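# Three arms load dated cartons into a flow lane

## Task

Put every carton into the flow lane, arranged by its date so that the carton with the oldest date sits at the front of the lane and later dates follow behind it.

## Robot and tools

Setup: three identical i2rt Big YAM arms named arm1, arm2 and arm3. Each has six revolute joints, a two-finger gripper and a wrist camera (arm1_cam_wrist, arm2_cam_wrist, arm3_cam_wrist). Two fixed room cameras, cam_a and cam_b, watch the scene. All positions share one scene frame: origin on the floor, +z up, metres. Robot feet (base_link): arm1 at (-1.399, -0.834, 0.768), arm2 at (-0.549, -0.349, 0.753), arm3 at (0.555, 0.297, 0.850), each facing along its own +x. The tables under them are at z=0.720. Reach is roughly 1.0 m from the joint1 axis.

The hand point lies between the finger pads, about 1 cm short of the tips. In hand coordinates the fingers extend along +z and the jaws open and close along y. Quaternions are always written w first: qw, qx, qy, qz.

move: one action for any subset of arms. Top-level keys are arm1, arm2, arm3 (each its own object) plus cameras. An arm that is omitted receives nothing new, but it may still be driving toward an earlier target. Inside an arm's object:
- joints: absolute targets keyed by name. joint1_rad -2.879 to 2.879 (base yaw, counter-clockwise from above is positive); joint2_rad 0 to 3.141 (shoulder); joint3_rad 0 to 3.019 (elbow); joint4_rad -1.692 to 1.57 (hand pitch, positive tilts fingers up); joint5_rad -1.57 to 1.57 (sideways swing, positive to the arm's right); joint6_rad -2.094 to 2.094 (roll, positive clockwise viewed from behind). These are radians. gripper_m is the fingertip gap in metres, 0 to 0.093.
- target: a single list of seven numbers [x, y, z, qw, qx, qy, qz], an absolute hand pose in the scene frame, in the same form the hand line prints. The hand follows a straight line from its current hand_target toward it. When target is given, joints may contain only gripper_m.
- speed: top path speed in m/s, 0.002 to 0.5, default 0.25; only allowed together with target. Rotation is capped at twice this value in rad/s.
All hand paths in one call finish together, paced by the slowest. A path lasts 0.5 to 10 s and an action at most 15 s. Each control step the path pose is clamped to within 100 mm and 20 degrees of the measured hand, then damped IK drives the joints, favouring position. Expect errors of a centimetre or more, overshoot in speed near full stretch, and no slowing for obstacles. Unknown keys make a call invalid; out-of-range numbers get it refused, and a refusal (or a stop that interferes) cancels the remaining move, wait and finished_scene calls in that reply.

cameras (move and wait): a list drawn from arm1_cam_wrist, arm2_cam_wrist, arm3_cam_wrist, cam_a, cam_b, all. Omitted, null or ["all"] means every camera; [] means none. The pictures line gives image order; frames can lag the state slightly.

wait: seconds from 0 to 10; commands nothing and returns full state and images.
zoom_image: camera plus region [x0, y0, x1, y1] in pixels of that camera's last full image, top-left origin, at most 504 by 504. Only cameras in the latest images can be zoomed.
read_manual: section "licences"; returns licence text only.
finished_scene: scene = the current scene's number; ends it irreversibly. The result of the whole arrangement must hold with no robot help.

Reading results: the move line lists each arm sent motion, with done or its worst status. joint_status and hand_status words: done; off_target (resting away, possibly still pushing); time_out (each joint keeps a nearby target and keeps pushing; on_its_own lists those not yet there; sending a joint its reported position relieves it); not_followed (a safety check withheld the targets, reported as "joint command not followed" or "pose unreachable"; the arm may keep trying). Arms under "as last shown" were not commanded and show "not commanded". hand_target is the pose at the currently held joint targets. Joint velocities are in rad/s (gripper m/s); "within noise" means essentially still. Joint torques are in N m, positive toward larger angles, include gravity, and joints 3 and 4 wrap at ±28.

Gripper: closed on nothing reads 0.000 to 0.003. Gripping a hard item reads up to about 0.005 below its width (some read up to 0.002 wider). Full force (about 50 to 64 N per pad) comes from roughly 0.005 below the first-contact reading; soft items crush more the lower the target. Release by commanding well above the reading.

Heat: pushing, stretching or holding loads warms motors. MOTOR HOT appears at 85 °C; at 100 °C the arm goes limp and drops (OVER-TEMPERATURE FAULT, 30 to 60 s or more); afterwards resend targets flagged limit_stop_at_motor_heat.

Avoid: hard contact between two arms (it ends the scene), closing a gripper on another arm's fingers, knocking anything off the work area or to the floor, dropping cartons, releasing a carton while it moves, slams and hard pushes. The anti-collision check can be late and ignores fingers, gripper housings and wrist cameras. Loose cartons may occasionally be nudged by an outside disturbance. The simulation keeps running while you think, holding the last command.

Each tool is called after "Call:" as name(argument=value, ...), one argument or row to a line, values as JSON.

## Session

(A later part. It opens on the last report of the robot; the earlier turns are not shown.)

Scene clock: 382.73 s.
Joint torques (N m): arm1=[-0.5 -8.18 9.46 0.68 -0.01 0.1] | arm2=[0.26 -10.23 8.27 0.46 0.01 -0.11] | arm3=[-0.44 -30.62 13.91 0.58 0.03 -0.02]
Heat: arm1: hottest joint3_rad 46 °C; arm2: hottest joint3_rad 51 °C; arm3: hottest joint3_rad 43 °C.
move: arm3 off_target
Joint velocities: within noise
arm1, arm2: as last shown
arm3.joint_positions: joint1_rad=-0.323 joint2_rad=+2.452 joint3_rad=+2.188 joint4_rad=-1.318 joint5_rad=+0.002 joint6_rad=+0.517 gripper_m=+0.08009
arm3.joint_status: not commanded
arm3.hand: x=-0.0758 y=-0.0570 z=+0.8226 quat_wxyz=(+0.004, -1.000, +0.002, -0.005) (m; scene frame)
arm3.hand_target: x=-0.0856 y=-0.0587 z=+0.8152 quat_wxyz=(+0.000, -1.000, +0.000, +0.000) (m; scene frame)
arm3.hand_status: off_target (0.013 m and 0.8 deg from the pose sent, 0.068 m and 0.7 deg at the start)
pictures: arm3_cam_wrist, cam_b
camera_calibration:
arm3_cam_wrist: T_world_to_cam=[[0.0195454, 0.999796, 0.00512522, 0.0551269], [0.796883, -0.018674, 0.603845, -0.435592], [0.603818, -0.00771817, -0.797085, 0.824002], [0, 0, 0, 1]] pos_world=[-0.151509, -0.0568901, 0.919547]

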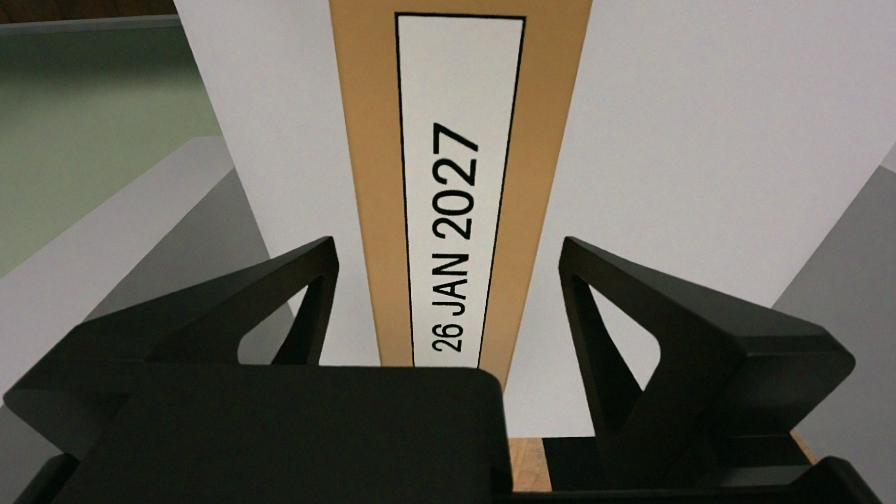

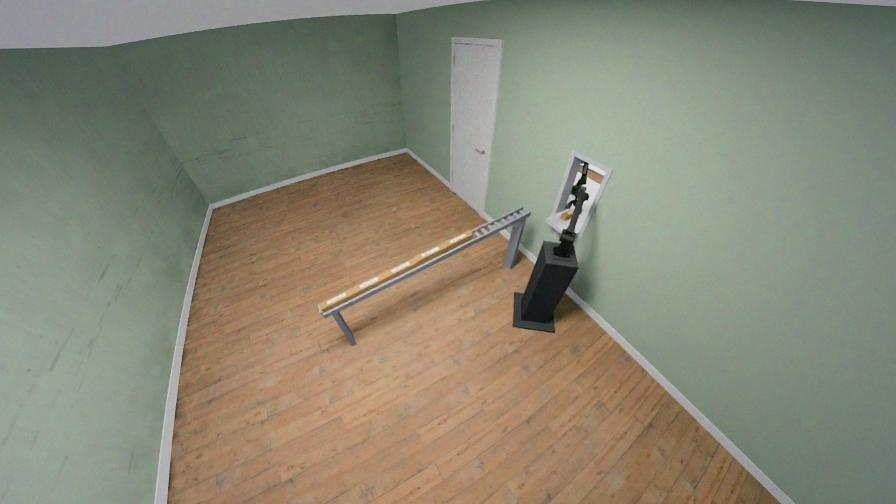

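Call:
move(
  arm3={"target": [-0.09, -0.057, 0.788, 0, 1, 0, 0], "speed": 0.15},
  cameras=[],
)

Call:
move(
  arm3={"joints": {"gripper_m": 0.045}},
  cameras=["arm3_cam_wrist"],
)

Call:
move(
  arm3={"target": [-0.08, -0.058, 0.945, 0, 1, 0, 0], "speed": 0.3},
  cameras=[],
)

Call:
move(
  arm3={"target": [0.22, -0.045, 0.96, 0, 1, 0, 0], "speed": 0.45},
  cameras=[],
)

Call:
move(
  arm3={"joints": {"joint1_rad": 0.65, "joint2_rad": 2.128, "joint3_rad": 1.889, "joint4_rad": -1.332, "joint5_rad": 0, "joint6_rad": 1.486}},
  cameras=["arm3_cam_wrist"],
)

Call:
move(
  arm3={"target": [0.5, -0.35, 0.87, 0, 1, 0, 0], "speed": 0.2},
  cameras=[],
)

Call:
move(
  arm3={"target": [0.502, -0.337, 0.83, 0, 1, 0, 0], "speed": 0.12},
  cameras=["arm3_cam_wrist"],
)

Scene clock: 389.37 s.
Joint torques (N m): arm1=[-0.44 -8.18 9.46 0.66 -0.01 0.1] | arm2=[0.32 -10.29 8.28 0.46 0.01 -0.11] | arm3=[-0.5 -29.98 13.64 0.64 0.04 -0.03]
Heat: arm1: hottest joint3_rad 46 °C; arm2: hottest joint3_rad 50 °C; arm3: hottest joint3_rad 43 °C.
move: arm3 off_target
Joint velocities: within noise
arm1, arm2: as last shown
arm3.joint_positions: joint1_rad=-0.323 joint2_rad=+2.482 joint3_rad=+2.188 joint4_rad=-1.282 joint5_rad=+0.002 joint6_rad=+0.512 gripper_m=+0.08009
arm3.joint_status: not commanded
arm3.hand: x=-0.0791 y=-0.0589 z=+0.8011 quat_wxyz=(+0.002, -1.000, -0.001, -0.003) (m; scene frame)
arm3.hand_target: x=-0.0893 y=-0.0565 z=+0.7882 quat_wxyz=(+0.000, -1.000, +0.000, +0.000) (m; scene frame)
arm3.hand_status: off_target (0.017 m and 0.4 deg from the pose sent, 0.037 m and 0.8 deg at the start)
pictures: none
No camera images: "cameras" was empty.

Scene clock: 389.90 s.
Joint torques (N m): arm1=[-0.44 -8.23 9.46 0.66 0 0.1] | arm2=[0.32 -10.23 8.27 0.46 0.01 -0.12] | arm3=[-0.73 -29.92 13.67 0.65 -0.01 -0.02]
Heat: arm1: hottest joint3_rad 46 °C; arm2: hottest joint3_rad 50 °C; arm3: hottest joint3_rad 43 °C.
move: arm3 off_target
Joint velocities: within noise
arm1, arm2: as last shown
arm3.joint_positions: joint1_rad=-0.323 joint2_rad=+2.482 joint3_rad=+2.188 joint4_rad=-1.282 joint5_rad=+0.003 joint6_rad=+0.512 gripper_m=+0.05825
arm3.joint_status: gripper_m off_target (ended at +0.05827, target +0.04500)
arm3.hand: x=-0.0794 y=-0.0585 z=+0.8011 quat_wxyz=(+0.003, -1.000, -0.001, -0.002) (m; scene frame)
arm3.hand_target: x=-0.0893 y=-0.0565 z=+0.7882 quat_wxyz=(+0.000, -1.000, +0.000, +0.000) (m; scene frame)
arm3.hand_status: not commanded
pictures: arm3_cam_wrist
camera_calibration:
arm3_cam_wrist: T_world_to_cam=[[0.0146104, 0.999889, 0.00299192, 0.0581451], [0.800478, -0.0134896, 0.59921, -0.415461], [0.599184, -0.00635975, -0.800586, 0.811484], [0, 0, 0, 1]] pos_world=[-0.154511, -0.0585822, 0.898437]

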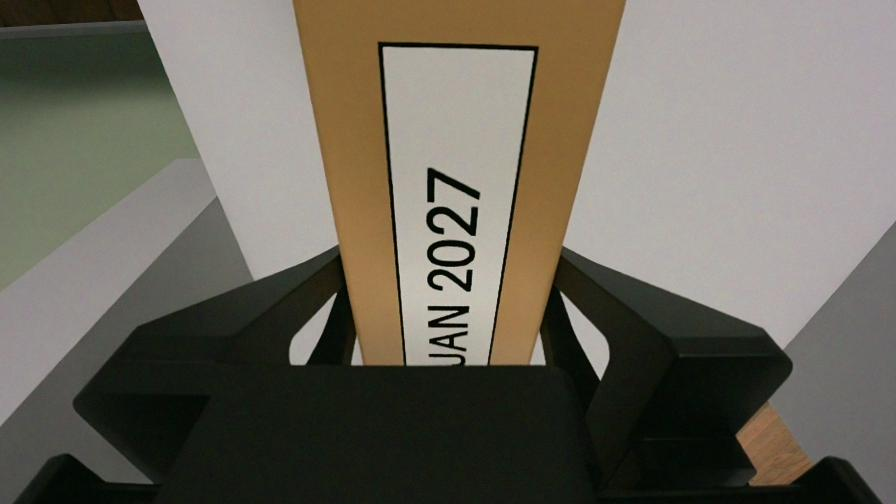

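Scene clock: 391.57 s.
Joint torques (N m): arm1=[-0.44 -8.29 9.46 0.66 0 0.1] | arm2=[0.21 -10.29 8.27 0.47 0.01 -0.11] | arm3=[-0.21 -33.08 17.1 -0.14 -0.01 0.06]
Heat: arm1: hottest joint3_rad 46 °C; arm2: hottest joint3_rad 50 °C; arm3: hottest joint3_rad 43 °C.
move: arm3 off_target
Joint velocities: within noise
arm1.joint_positions: joint1_rad=+1.015 joint2_rad=+1.106 joint3_rad=+1.593 joint4_rad=-1.491 joint5_rad=+0.002 joint6_rad=-0.006 gripper_m=+0.09196
arm1.joint_status: not commanded
arm1.hand: x=-1.2057 y=-1.1661 z=+1.2368 quat_wxyz=(-0.242, -0.474, -0.835, +0.137) (m; scene frame)
arm1.hand_target: x=-1.2123 y=-1.1656 z=+1.2412 quat_wxyz=(-0.243, -0.483, -0.830, +0.139) (m; scene frame)
arm1.hand_status: not commanded
arm2: as last shown
arm3.joint_positions: joint1_rad=-0.323 joint2_rad=+2.384 joint3_rad=+2.309 joint4_rad=-1.554 joint5_rad=+0.003 joint6_rad=+0.511 gripper_m=+0.05825
arm3.joint_status: not commanded
arm3.hand: x=-0.0647 y=-0.0501 z=+0.9157 quat_wxyz=(+0.016, -1.000, -0.001, -0.026) (m; scene frame)
arm3.hand_target: x=-0.0784 y=-0.0570 z=+0.9454 quat_wxyz=(+0.000, -1.000, +0.000, +0.001) (m; scene frame)
arm3.hand_status: off_target (0.034 m and 3.5 deg from the pose sent, 0.144 m and 0.4 deg at the start; pose on its path clipped on 9 of 50 steps)
pictures: none
No camera images: "cameras" was empty.

Scene clock: 393.33 s.
Joint torques (N m): arm1=[-0.5 -8.18 9.46 0.66 -0.01 0.1] | arm2=[0.26 -10.29 8.27 0.49 0.01 -0.12] | arm3=[-0.15 -21.36 10.88 0.58 0.16 0.14]
Heat: arm1: hottest joint3_rad 46 °C; arm2: hottest joint3_rad 50 °C; arm3: hottest joint3_rad 43 °C.
move: arm3 off_target
Joint velocities: within noise
arm1, arm2: as last shown
arm3.joint_positions: joint1_rad=-0.037 joint2_rad=+1.683 joint3_rad=+1.264 joint4_rad=-1.189 joint5_rad=-0.001 joint6_rad=+0.790 gripper_m=+0.05825
arm3.joint_status: not commanded
arm3.hand: x=+0.2255 y=-0.0404 z=+0.9477 quat_wxyz=(+0.013, -1.000, -0.005, -0.014) (m; scene frame)
arm3.hand_target: x=+0.2202 y=-0.0448 z=+0.9600 quat_wxyz=(+0.000, -1.000, +0.000, +0.000) (m; scene frame)
arm3.hand_status: off_target (0.014 m and 2.3 deg from the pose sent, 0.288 m and 3.5 deg at the start; pose on its path clipped on 7 of 53 steps)
pictures: none
No camera images: "cameras" was empty.

Scene clock: 395.33 s.
Joint torques (N m): arm1=[-0.44 -8.29 9.46 0.66 -0.01 0.1] | arm2=[0.32 -10.29 8.27 0.47 0.01 -0.12] | arm3=[0.5 -30.39 15.01 -0.2 0.09 0.17]
Heat: arm1: hottest joint3_rad 46 °C; arm2: hottest joint3_rad 50 °C; arm3: hottest joint3_rad 44 °C.
move: arm3 done
Joint velocities: within noise
arm1, arm2: as last shown
arm3.joint_positions: joint1_rad=+0.645 joint2_rad=+2.149 joint3_rad=+1.836 joint4_rad=-1.321 joint5_rad=+0.001 joint6_rad=+1.477 gripper_m=+0.05825
arm3.joint_status: all done
arm3.hand: x=+0.4969 y=-0.3336 z=+0.8976 quat_wxyz=(+0.031, -1.000, -0.002, -0.004) (m; scene frame)
arm3.hand_target: x=+0.4990 y=-0.3510 z=+0.9295 quat_wxyz=(+0.000, -1.000, +0.000, -0.001) (m; scene frame)
arm3.hand_status: not commanded
pictures: arm3_cam_wrist
camera_calibration:
arm3_cam_wrist: T_world_to_cam=[[0.012035, 0.998113, 0.0602131, 0.273893], [0.79901, -0.0458045, 0.59957, -0.948641], [0.601197, 0.040895, -0.798054, 0.554212], [0, 0, 0, 1]] pos_world=[0.421487, -0.339493, 0.994576]

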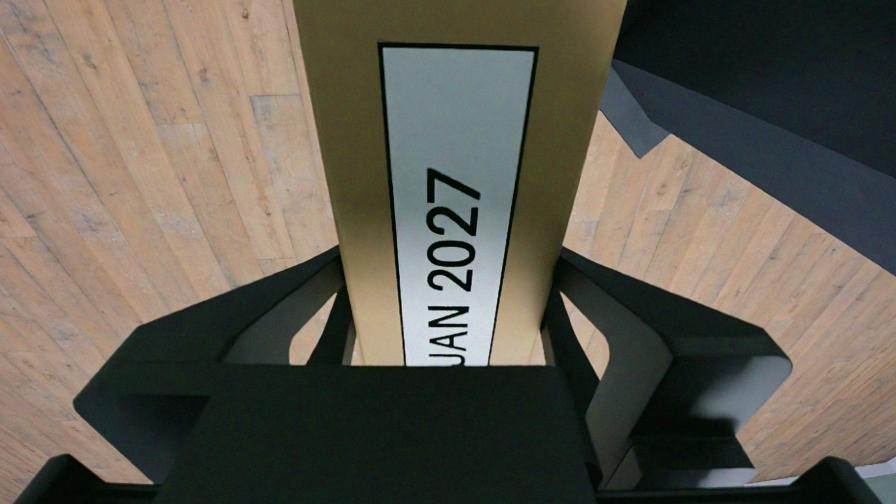

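Scene clock: 396.53 s.
Joint torques (N m): arm1=[-0.44 -8.23 9.46 0.65 -0.01 0.1] | arm2=[0.32 -10.29 8.28 0.47 0.01 -0.11] | arm3=[0.79 -29.33 11.38 0.5 0.16 0.15]
Heat: arm1: hottest joint3_rad 46 °C; arm2: hottest joint3_rad 50 °C; arm3: hottest joint3_rad 44 °C.
move: arm3 off_target
Joint velocities: within noise
arm1: as last shown
arm2.joint_positions: joint1_rad=-0.505 joint2_rad=+1.403 joint3_rad=+1.169 joint4_rad=-1.302 joint5_rad=-0.001 joint6_rad=-0.023 gripper_m=+0.08998
arm2.joint_status: not commanded
arm2.hand: x=-0.7539 y=+0.0036 z=+0.9280 quat_wxyz=(-0.005, +0.872, -0.489, -0.008) (m; scene frame)
arm2.hand_target: x=-0.7524 y=-0.0024 z=+0.9223 quat_wxyz=(-0.002, +0.876, -0.482, -0.002) (m; scene frame)
arm2.hand_status: not commanded
arm3.joint_positions: joint1_rad=+0.645 joint2_rad=+2.181 joint3_rad=+1.794 joint4_rad=-1.211 joint5_rad=+0.001 joint6_rad=+1.479 gripper_m=+0.05825
arm3.joint_status: not commanded
arm3.hand: x=+0.4963 y=-0.3413 z=+0.8617 quat_wxyz=(+0.014, -1.000, -0.001, -0.002) (m; scene frame)
arm3.hand_target: x=+0.5001 y=-0.3497 z=+0.8701 quat_wxyz=(+0.000, -1.000, +0.000, +0.000) (m; scene frame)
arm3.hand_status: off_target (0.013 m and 1.6 deg from the pose sent, 0.032 m and 3.6 deg at the start)
pictures: none
No camera images: "cameras" was empty.

Scene clock: 397.67 s.
Joint torques (N m): arm1=[-0.5 -8.12 9.47 0.68 -0.01 0.1] | arm2=[0.32 -10.29 8.29 0.47 0.01 -0.12] | arm3=[0.97 -28.16 10.54 0.57 0.16 0.16]
Heat: arm1: hottest joint3_rad 46 °C; arm2: hottest joint3_rad 50 °C; arm3: hottest joint3_rad 44 °C.
move: arm3 done
Joint velocities: within noise
arm1, arm2: as last shown
arm3.joint_positions: joint1_rad=+0.645 joint2_rad=+2.188 joint3_rad=+1.704 joint4_rad=-1.106 joint5_rad=+0.001 joint6_rad=+1.480 gripper_m=+0.05825
arm3.joint_status: not commanded
arm3.hand: x=+0.4974 y=-0.3298 z=+0.8264 quat_wxyz=(+0.010, -1.000, +0.000, -0.002) (m; scene frame)
arm3.hand_target: x=+0.5021 y=-0.3368 z=+0.8300 quat_wxyz=(+0.000, -1.000, +0.000, +0.000) (m; scene frame)
arm3.hand_status: done (0.009 m and 1.1 deg from the pose sent, 0.033 m and 1.6 deg at the start)
pictures: arm3_cam_wrist
camera_calibration:
arm3_cam_wrist: T_world_to_cam=[[0.0153004, 0.999747, 0.0164592, 0.309334], [0.801374, -0.0221055, 0.597755, -0.898043], [0.597968, 0.00404408, -0.80151, 0.489232], [0, 0, 0, 1]] pos_world=[0.42239, -0.331086, 0.923843]

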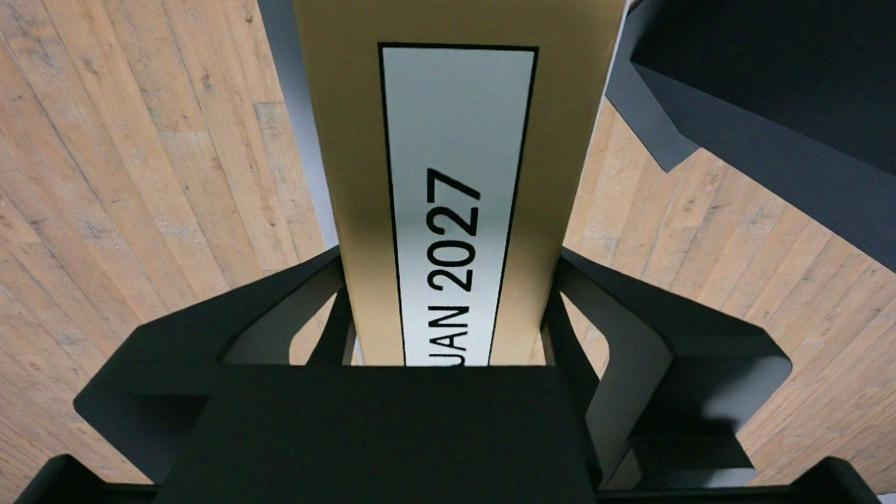

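Call:
move(
  arm3={"target": [0.502, -0.352, 0.797, 0, 1, 0, 0], "speed": 0.12},
  cameras=["arm3_cam_wrist"],
)

Call:
move(
  arm3={"target": [0.502, -0.345, 0.77, 0, 1, 0, 0], "speed": 0.12},
  cameras=["arm3_cam_wrist"],
)

Scene clock: 402.43 s.
Joint torques (N m): arm1=[-0.44 -8.23 9.46 0.69 -0.01 0.1] | arm2=[0.26 -10.34 8.27 0.47 0.01 -0.11] | arm3=[0.73 -25.47 13.7 0.72 -0.16 0.03]
Heat: arm1: hottest joint3_rad 46 °C; arm2: hottest joint3_rad 50 °C; arm3: hottest joint3_rad 44 °C.
move: arm3 off_target
Joint velocities: within noise
arm1, arm2: as last shown
arm3.joint_positions: joint1_rad=+0.646 joint2_rad=+2.230 joint3_rad=+1.711 joint4_rad=-1.079 joint5_rad=+0.010 joint6_rad=+1.495 gripper_m=+0.05825
arm3.joint_status: not commanded
arm3.hand: x=+0.4967 y=-0.3321 z=+0.8026 quat_wxyz=(+0.014, -1.000, +0.006, +0.003) (m; scene frame)
arm3.hand_target: x=+0.5021 y=-0.3509 z=+0.7975 quat_wxyz=(+0.000, -1.000, +0.000, +0.000) (m; scene frame)
arm3.hand_status: off_target (0.021 m and 1.8 deg from the pose sent, 0.037 m and 1.1 deg at the start)
pictures: arm3_cam_wrist
camera_calibration:
arm3_cam_wrist: T_world_to_cam=[[0.0278322, 0.999279, 0.0258111, 0.298264], [0.806119, -0.037706, 0.590551, -0.884951], [0.591099, 0.00437046, -0.806587, 0.478219], [0, 0, 0, 1]] pos_world=[0.4224, -0.333507, 0.900636]

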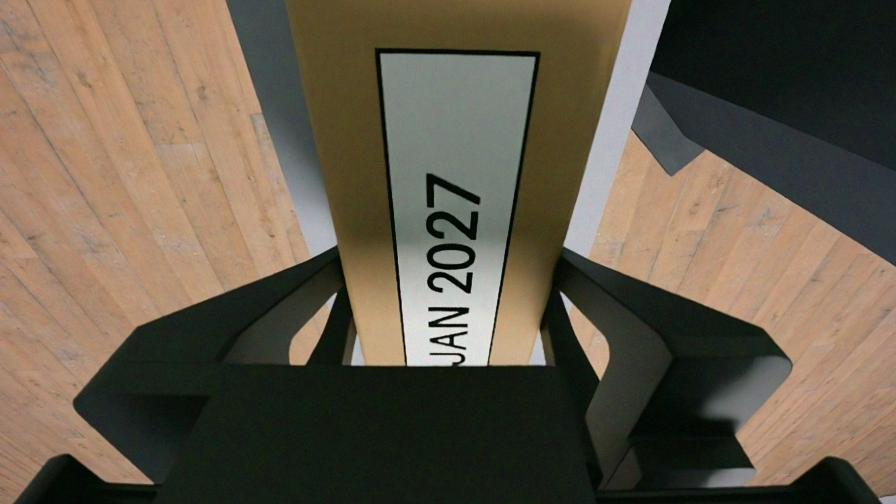

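Scene clock: 403.40 s.
Joint torques (N m): arm1=[-0.44 -8.23 9.46 0.65 -0.01 0.1] | arm2=[0.26 -10.29 8.28 0.46 0.01 -0.11] | arm3=[0.85 -24.23 9.94 1.96 -0.17 -0.03]
Heat: arm1: hottest joint3_rad 46 °C; arm2: hottest joint3_rad 50 °C; arm3: hottest joint3_rad 44 °C.
move: arm3 off_target
Joint velocities: within noise
arm1, arm2: as last shown
arm3.joint_positions: joint1_rad=+0.646 joint2_rad=+2.232 joint3_rad=+1.708 joint4_rad=-1.051 joint5_rad=+0.010 joint6_rad=+1.499 gripper_m=+0.05825
arm3.joint_status: not commanded
arm3.hand: x=+0.4961 y=-0.3377 z=+0.8005 quat_wxyz=(+0.002, -1.000, +0.008, +0.004) (m; scene frame)
arm3.hand_target: x=+0.5020 y=-0.3430 z=+0.7710 quat_wxyz=(+0.000, -1.000, +0.000, +0.000) (m; scene frame)
arm3.hand_status: off_target (0.032 m and 1.1 deg from the pose sent, 0.035 m and 1.8 deg at the start)
pictures: arm3_cam_wrist
camera_calibration:
arm3_cam_wrist: T_world_to_cam=[[0.0321242, 0.999482, 0.00187776, 0.320986], [0.807515, -0.0270612, 0.589226, -0.879565], [0.588972, -0.0174121, -0.807966, 0.47175], [0, 0, 0, 1]] pos_world=[0.422103, -0.336408, 0.898818]

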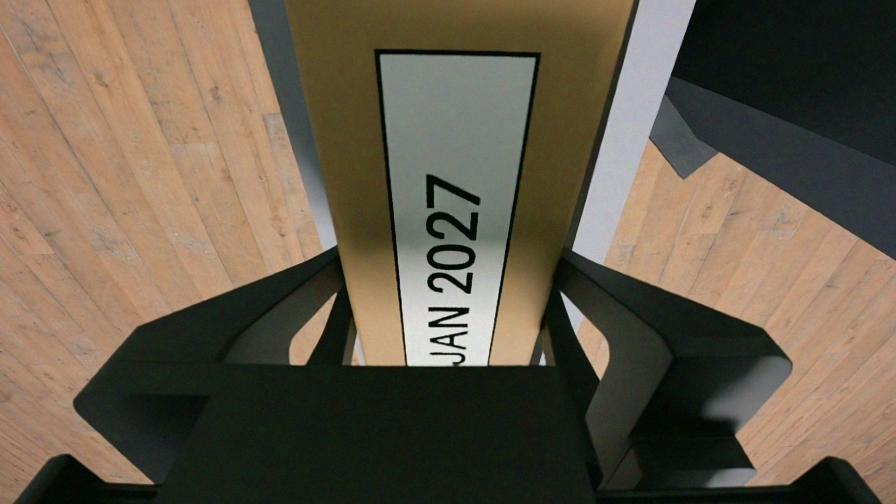

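Call:
move(
  arm3={"joints": {"gripper_m": 0.082}},
  cameras=["arm3_cam_wrist"],
)

Call:
move(
  arm3={"target": [0.497, -0.336, 0.92, 0, 1, 0, 0], "speed": 0.25},
  cameras=["arm3_cam_wrist", "cam_b"],
)

Call:
wait(
  seconds=1.5,
  cameras=["arm3_cam_wrist", "cam_b"],
)

Scene clock: 408.67 s.
Joint torques (N m): arm1=[-0.38 -8.23 9.46 0.66 -0.01 0.1] | arm2=[0.26 -10.23 8.28 0.47 0.01 -0.11] | arm3=[0.67 -26.11 9.91 0.57 0.03 -0.02]
Heat: arm1: hottest joint3_rad 46 °C; arm2: hottest joint3_rad 50 °C; arm3: hottest joint3_rad 44 °C.
move: arm3 done
Joint velocities: within noise
arm1, arm2: as last shown
arm3.joint_positions: joint1_rad=+0.646 joint2_rad=+2.250 joint3_rad=+1.708 joint4_rad=-1.011 joint5_rad=+0.004 joint6_rad=+1.498 gripper_m=+0.08192
arm3.joint_status: all done
arm3.hand: x=+0.4966 y=-0.3442 z=+0.7897 quat_wxyz=(-0.009, -1.000, +0.008, +0.002) (m; scene frame)
arm3.hand_target: x=+0.5020 y=-0.3431 z=+0.7710 quat_wxyz=(+0.000, -1.000, +0.000, +0.000) (m; scene frame)
arm3.hand_status: not commanded
pictures: arm3_cam_wrist
camera_calibration:
arm3_cam_wrist: T_world_to_cam=[[0.0317142, 0.999286, -0.0205542, 0.345416], [0.805055, -0.0133516, 0.593049, -0.870902], [0.592351, -0.0353554, -0.804904, 0.452381], [0, 0, 0, 1]] pos_world=[0.422202, -0.340803, 0.887711]

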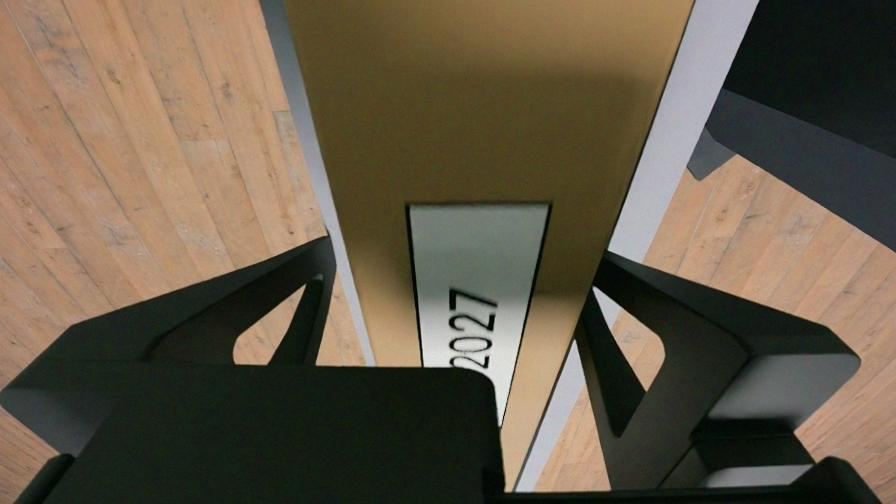

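Scene clock: 410.10 s.
Joint torques (N m): arm1=[-0.5 -8.18 9.47 0.65 -0.01 0.1] | arm2=[0.32 -10.23 8.28 0.47 0.01 -0.11] | arm3=[-0.15 -25.58 13.23 -0.05 0.06 -0.02]
Heat: arm1: hottest joint3_rad 46 °C; arm2: hottest joint3_rad 50 °C; arm3: hottest joint3_rad 44 °C.
move: arm3 done
Joint velocities: within noise
arm1.joint_positions: joint1_rad=+1.015 joint2_rad=+1.106 joint3_rad=+1.593 joint4_rad=-1.491 joint5_rad=+0.002 joint6_rad=-0.006 gripper_m=+0.09196
arm1.joint_status: not commanded
arm1.hand: x=-1.2057 y=-1.1661 z=+1.2368 quat_wxyz=(-0.242, -0.474, -0.835, +0.137) (m; scene frame)
arm1.hand_target: x=-1.2123 y=-1.1656 z=+1.2412 quat_wxyz=(-0.243, -0.483, -0.830, +0.139) (m; scene frame)
arm1.hand_status: not commanded
arm2: as last shown
arm3.joint_positions: joint1_rad=+0.646 joint2_rad=+2.068 joint3_rad=+1.773 joint4_rad=-1.271 joint5_rad=+0.004 joint6_rad=+1.490 gripper_m=+0.08195
arm3.joint_status: not commanded
arm3.hand: x=+0.4977 y=-0.3289 z=+0.9239 quat_wxyz=(-0.002, -1.000, +0.004, +0.001) (m; scene frame)
arm3.hand_target: x=+0.4970 y=-0.3358 z=+0.9200 quat_wxyz=(+0.000, -1.000, +0.000, +0.000) (m; scene frame)
arm3.hand_status: done (0.008 m and 0.5 deg from the pose sent, 0.131 m and 1.4 deg at the start)
pictures: arm3_cam_wrist, cam_b
camera_calibration:
arm3_cam_wrist: T_world_to_cam=[[0.0233788, 0.999701, -0.00719133, 0.324649], [0.804327, -0.0145368, 0.594009, -0.952057], [0.593727, -0.0196714, -0.804426, 0.564198], [0, 0, 0, 1]] pos_world=[0.423196, -0.327293, 1.02172]

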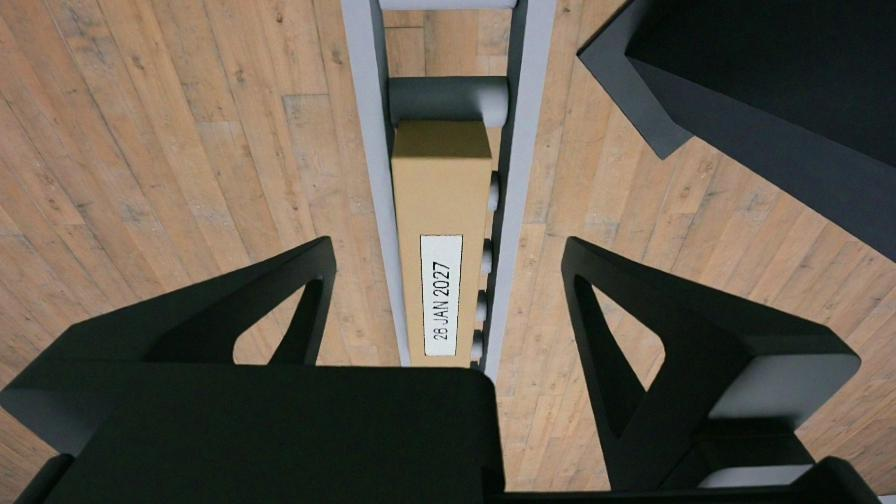

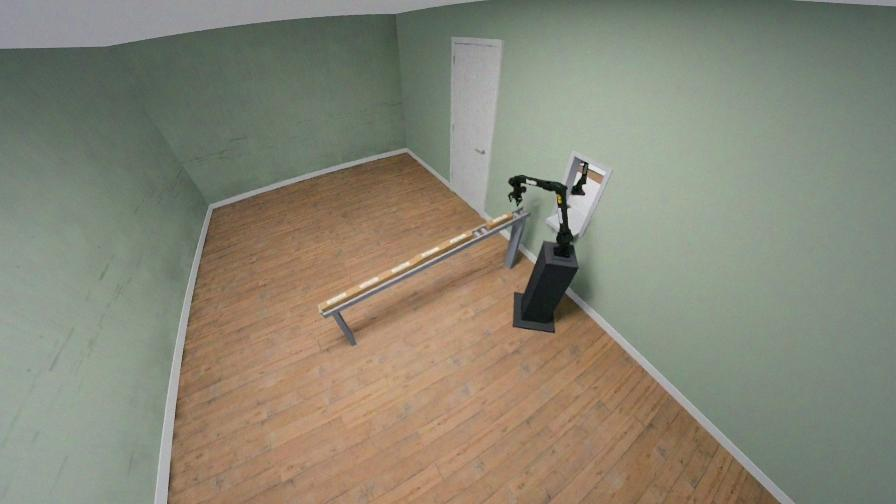

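Scene clock: 411.60 s.
Joint torques (N m): arm1=[-0.5 -8.23 9.46 0.66 -0.01 0.1] | arm2=[0.26 -10.29 8.29 0.47 0.01 -0.11] | arm3=[0.15 -25.29 13.19 -0.03 0.06 -0.02]
Heat: arm1: hottest joint3_rad 46 °C; arm2: hottest joint3_rad 50 °C; arm3: hottest joint3_rad 44 °C.
Joint velocities: within noise
arm1.joint_positions: joint1_rad=+1.015 joint2_rad=+1.106 joint3_rad=+1.593 joint4_rad=-1.491 joint5_rad=+0.002 joint6_rad=-0.006 gripper_m=+0.09196
arm1.joint_status: not commanded
arm1.hand: x=-1.2057 y=-1.1661 z=+1.2368 quat_wxyz=(-0.242, -0.474, -0.835, +0.137) (m; scene frame)
arm1.hand_target: x=-1.2123 y=-1.1656 z=+1.2412 quat_wxyz=(-0.243, -0.483, -0.830, +0.139) (m; scene frame)
arm1.hand_status: not commanded
arm2.joint_positions: joint1_rad=-0.505 joint2_rad=+1.403 joint3_rad=+1.169 joint4_rad=-1.302 joint5_rad=-0.001 joint6_rad=-0.023 gripper_m=+0.08998
arm2.joint_status: not commanded
arm2.hand: x=-0.7539 y=+0.0036 z=+0.9280 quat_wxyz=(-0.005, +0.872, -0.489, -0.008) (m; scene frame)
arm2.hand_target: x=-0.7524 y=-0.0024 z=+0.9223 quat_wxyz=(-0.002, +0.876, -0.482, -0.002) (m; scene frame)
arm2.hand_status: not commanded
arm3.joint_positions: joint1_rad=+0.646 joint2_rad=+2.068 joint3_rad=+1.773 joint4_rad=-1.271 joint5_rad=+0.004 joint6_rad=+1.490 gripper_m=+0.08195
arm3.joint_status: not commanded
arm3.hand: x=+0.4977 y=-0.3289 z=+0.9239 quat_wxyz=(-0.002, -1.000, +0.004, +0.001) (m; scene frame)
arm3.hand_target: x=+0.4970 y=-0.3358 z=+0.9200 quat_wxyz=(+0.000, -1.000, +0.000, +0.000) (m; scene frame)
arm3.hand_status: done (0.008 m and 0.5 deg from the pose sent, 0.131 m and 1.4 deg at the start)
wait: 1.50 s; at rest by 0.27 s
pictures: arm3_cam_wrist, cam_b
camera_calibration:
arm3_cam_wrist: T_world_to_cam=[[0.0233788, 0.999701, -0.00719133, 0.324649], [0.804327, -0.0145368, 0.594009, -0.952057], [0.593727, -0.0196714, -0.804426, 0.564198], [0, 0, 0, 1]] pos_world=[0.423196, -0.327293, 1.02172]

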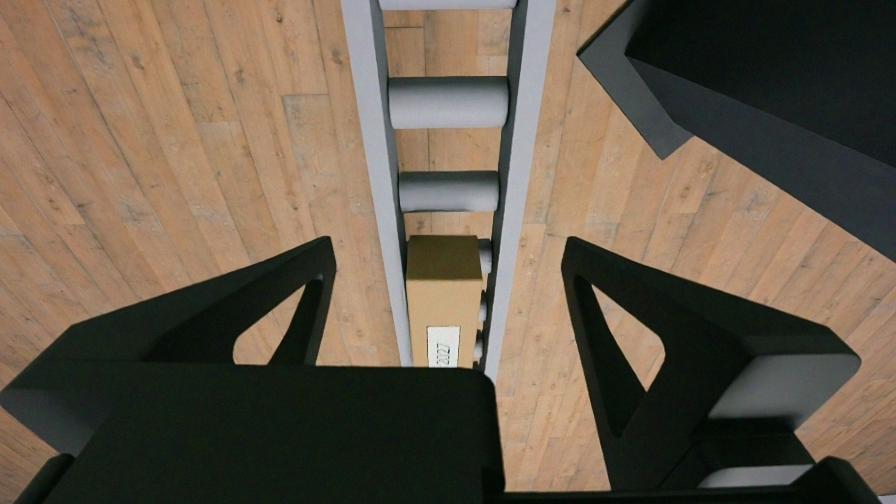

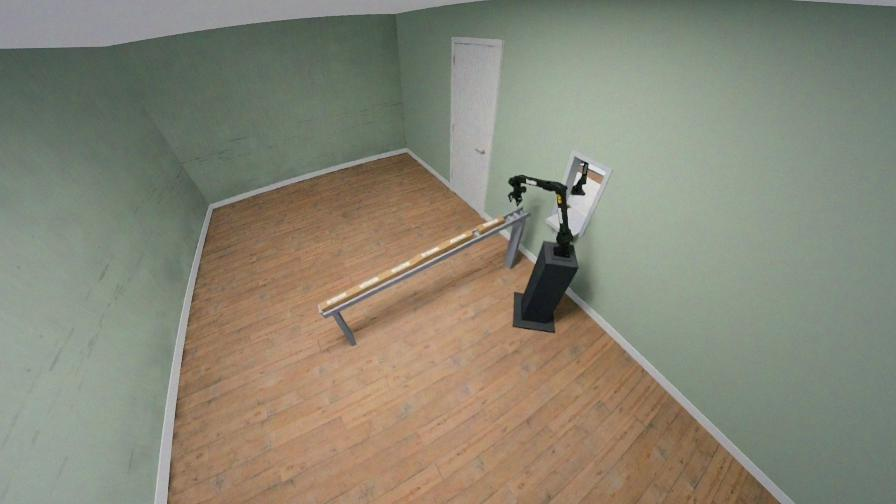

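Call:
wait(
  seconds=1.5,
  cameras=["cam_b"],
)

Call:
zoom_image(
  camera="cam_b",
  region=[300, 180, 560, 340],
)

Scene clock: 415.07 s.
Joint torques (N m): arm1=[-0.44 -8.18 9.46 0.66 -0.01 0.1] | arm2=[0.26 -10.29 8.27 0.46 0.01 -0.11] | arm3=[0.09 -25.41 13.26 -0.1 0.07 -0.04]
Heat: arm1: hottest joint3_rad 46 °C; arm2: hottest joint3_rad 50 °C; arm3: hottest joint3_rad 44 °C.
Joint velocities: within noise
arm1.joint_positions: joint1_rad=+1.015 joint2_rad=+1.106 joint3_rad=+1.593 joint4_rad=-1.491 joint5_rad=+0.002 joint6_rad=-0.006 gripper_m=+0.09196
arm1.joint_status: not commanded
arm1.hand: x=-1.2057 y=-1.1661 z=+1.2368 quat_wxyz=(-0.242, -0.474, -0.835, +0.137) (m; scene frame)
arm1.hand_target: x=-1.2123 y=-1.1656 z=+1.2412 quat_wxyz=(-0.243, -0.483, -0.830, +0.139) (m; scene frame)
arm1.hand_status: not commanded
arm2.joint_positions: joint1_rad=-0.505 joint2_rad=+1.403 joint3_rad=+1.169 joint4_rad=-1.302 joint5_rad=-0.001 joint6_rad=-0.023 gripper_m=+0.08998
arm2.joint_status: not commanded
arm2.hand: x=-0.7539 y=+0.0036 z=+0.9280 quat_wxyz=(-0.005, +0.872, -0.489, -0.008) (m; scene frame)
arm2.hand_target: x=-0.7524 y=-0.0024 z=+0.9223 quat_wxyz=(-0.002, +0.876, -0.482, -0.002) (m; scene frame)
arm2.hand_status: not commanded
arm3.joint_positions: joint1_rad=+0.646 joint2_rad=+2.068 joint3_rad=+1.773 joint4_rad=-1.271 joint5_rad=+0.004 joint6_rad=+1.490 gripper_m=+0.08195
arm3.joint_status: not commanded
arm3.hand: x=+0.4977 y=-0.3289 z=+0.9239 quat_wxyz=(-0.002, -1.000, +0.004, +0.001) (m; scene frame)
arm3.hand_target: x=+0.4970 y=-0.3358 z=+0.9200 quat_wxyz=(+0.000, -1.000, +0.000, +0.000) (m; scene frame)
arm3.hand_status: done (0.008 m and 0.5 deg from the pose sent, 0.131 m and 1.4 deg at the start)
wait: 1.50 s; at rest from the start
pictures: cam_b

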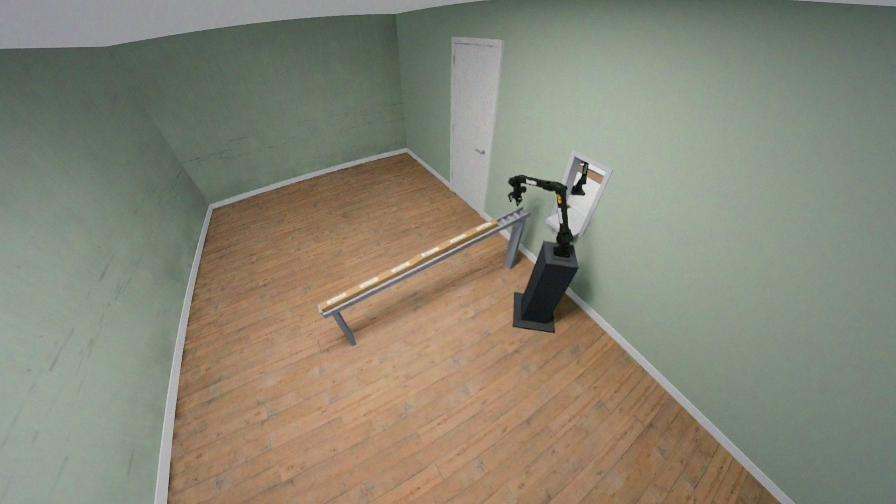

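Scaled by 1.938 from the camera's 896x504 image, which has a finer 1280x720 frame.

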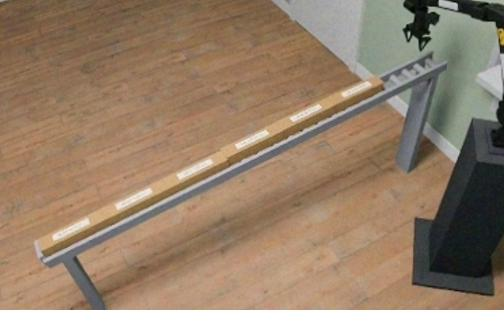

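All three cartons are loaded in date order and stacked in the lane.

Call:
finished_scene(
  scene=2,
)

The scene is finished: the task was done.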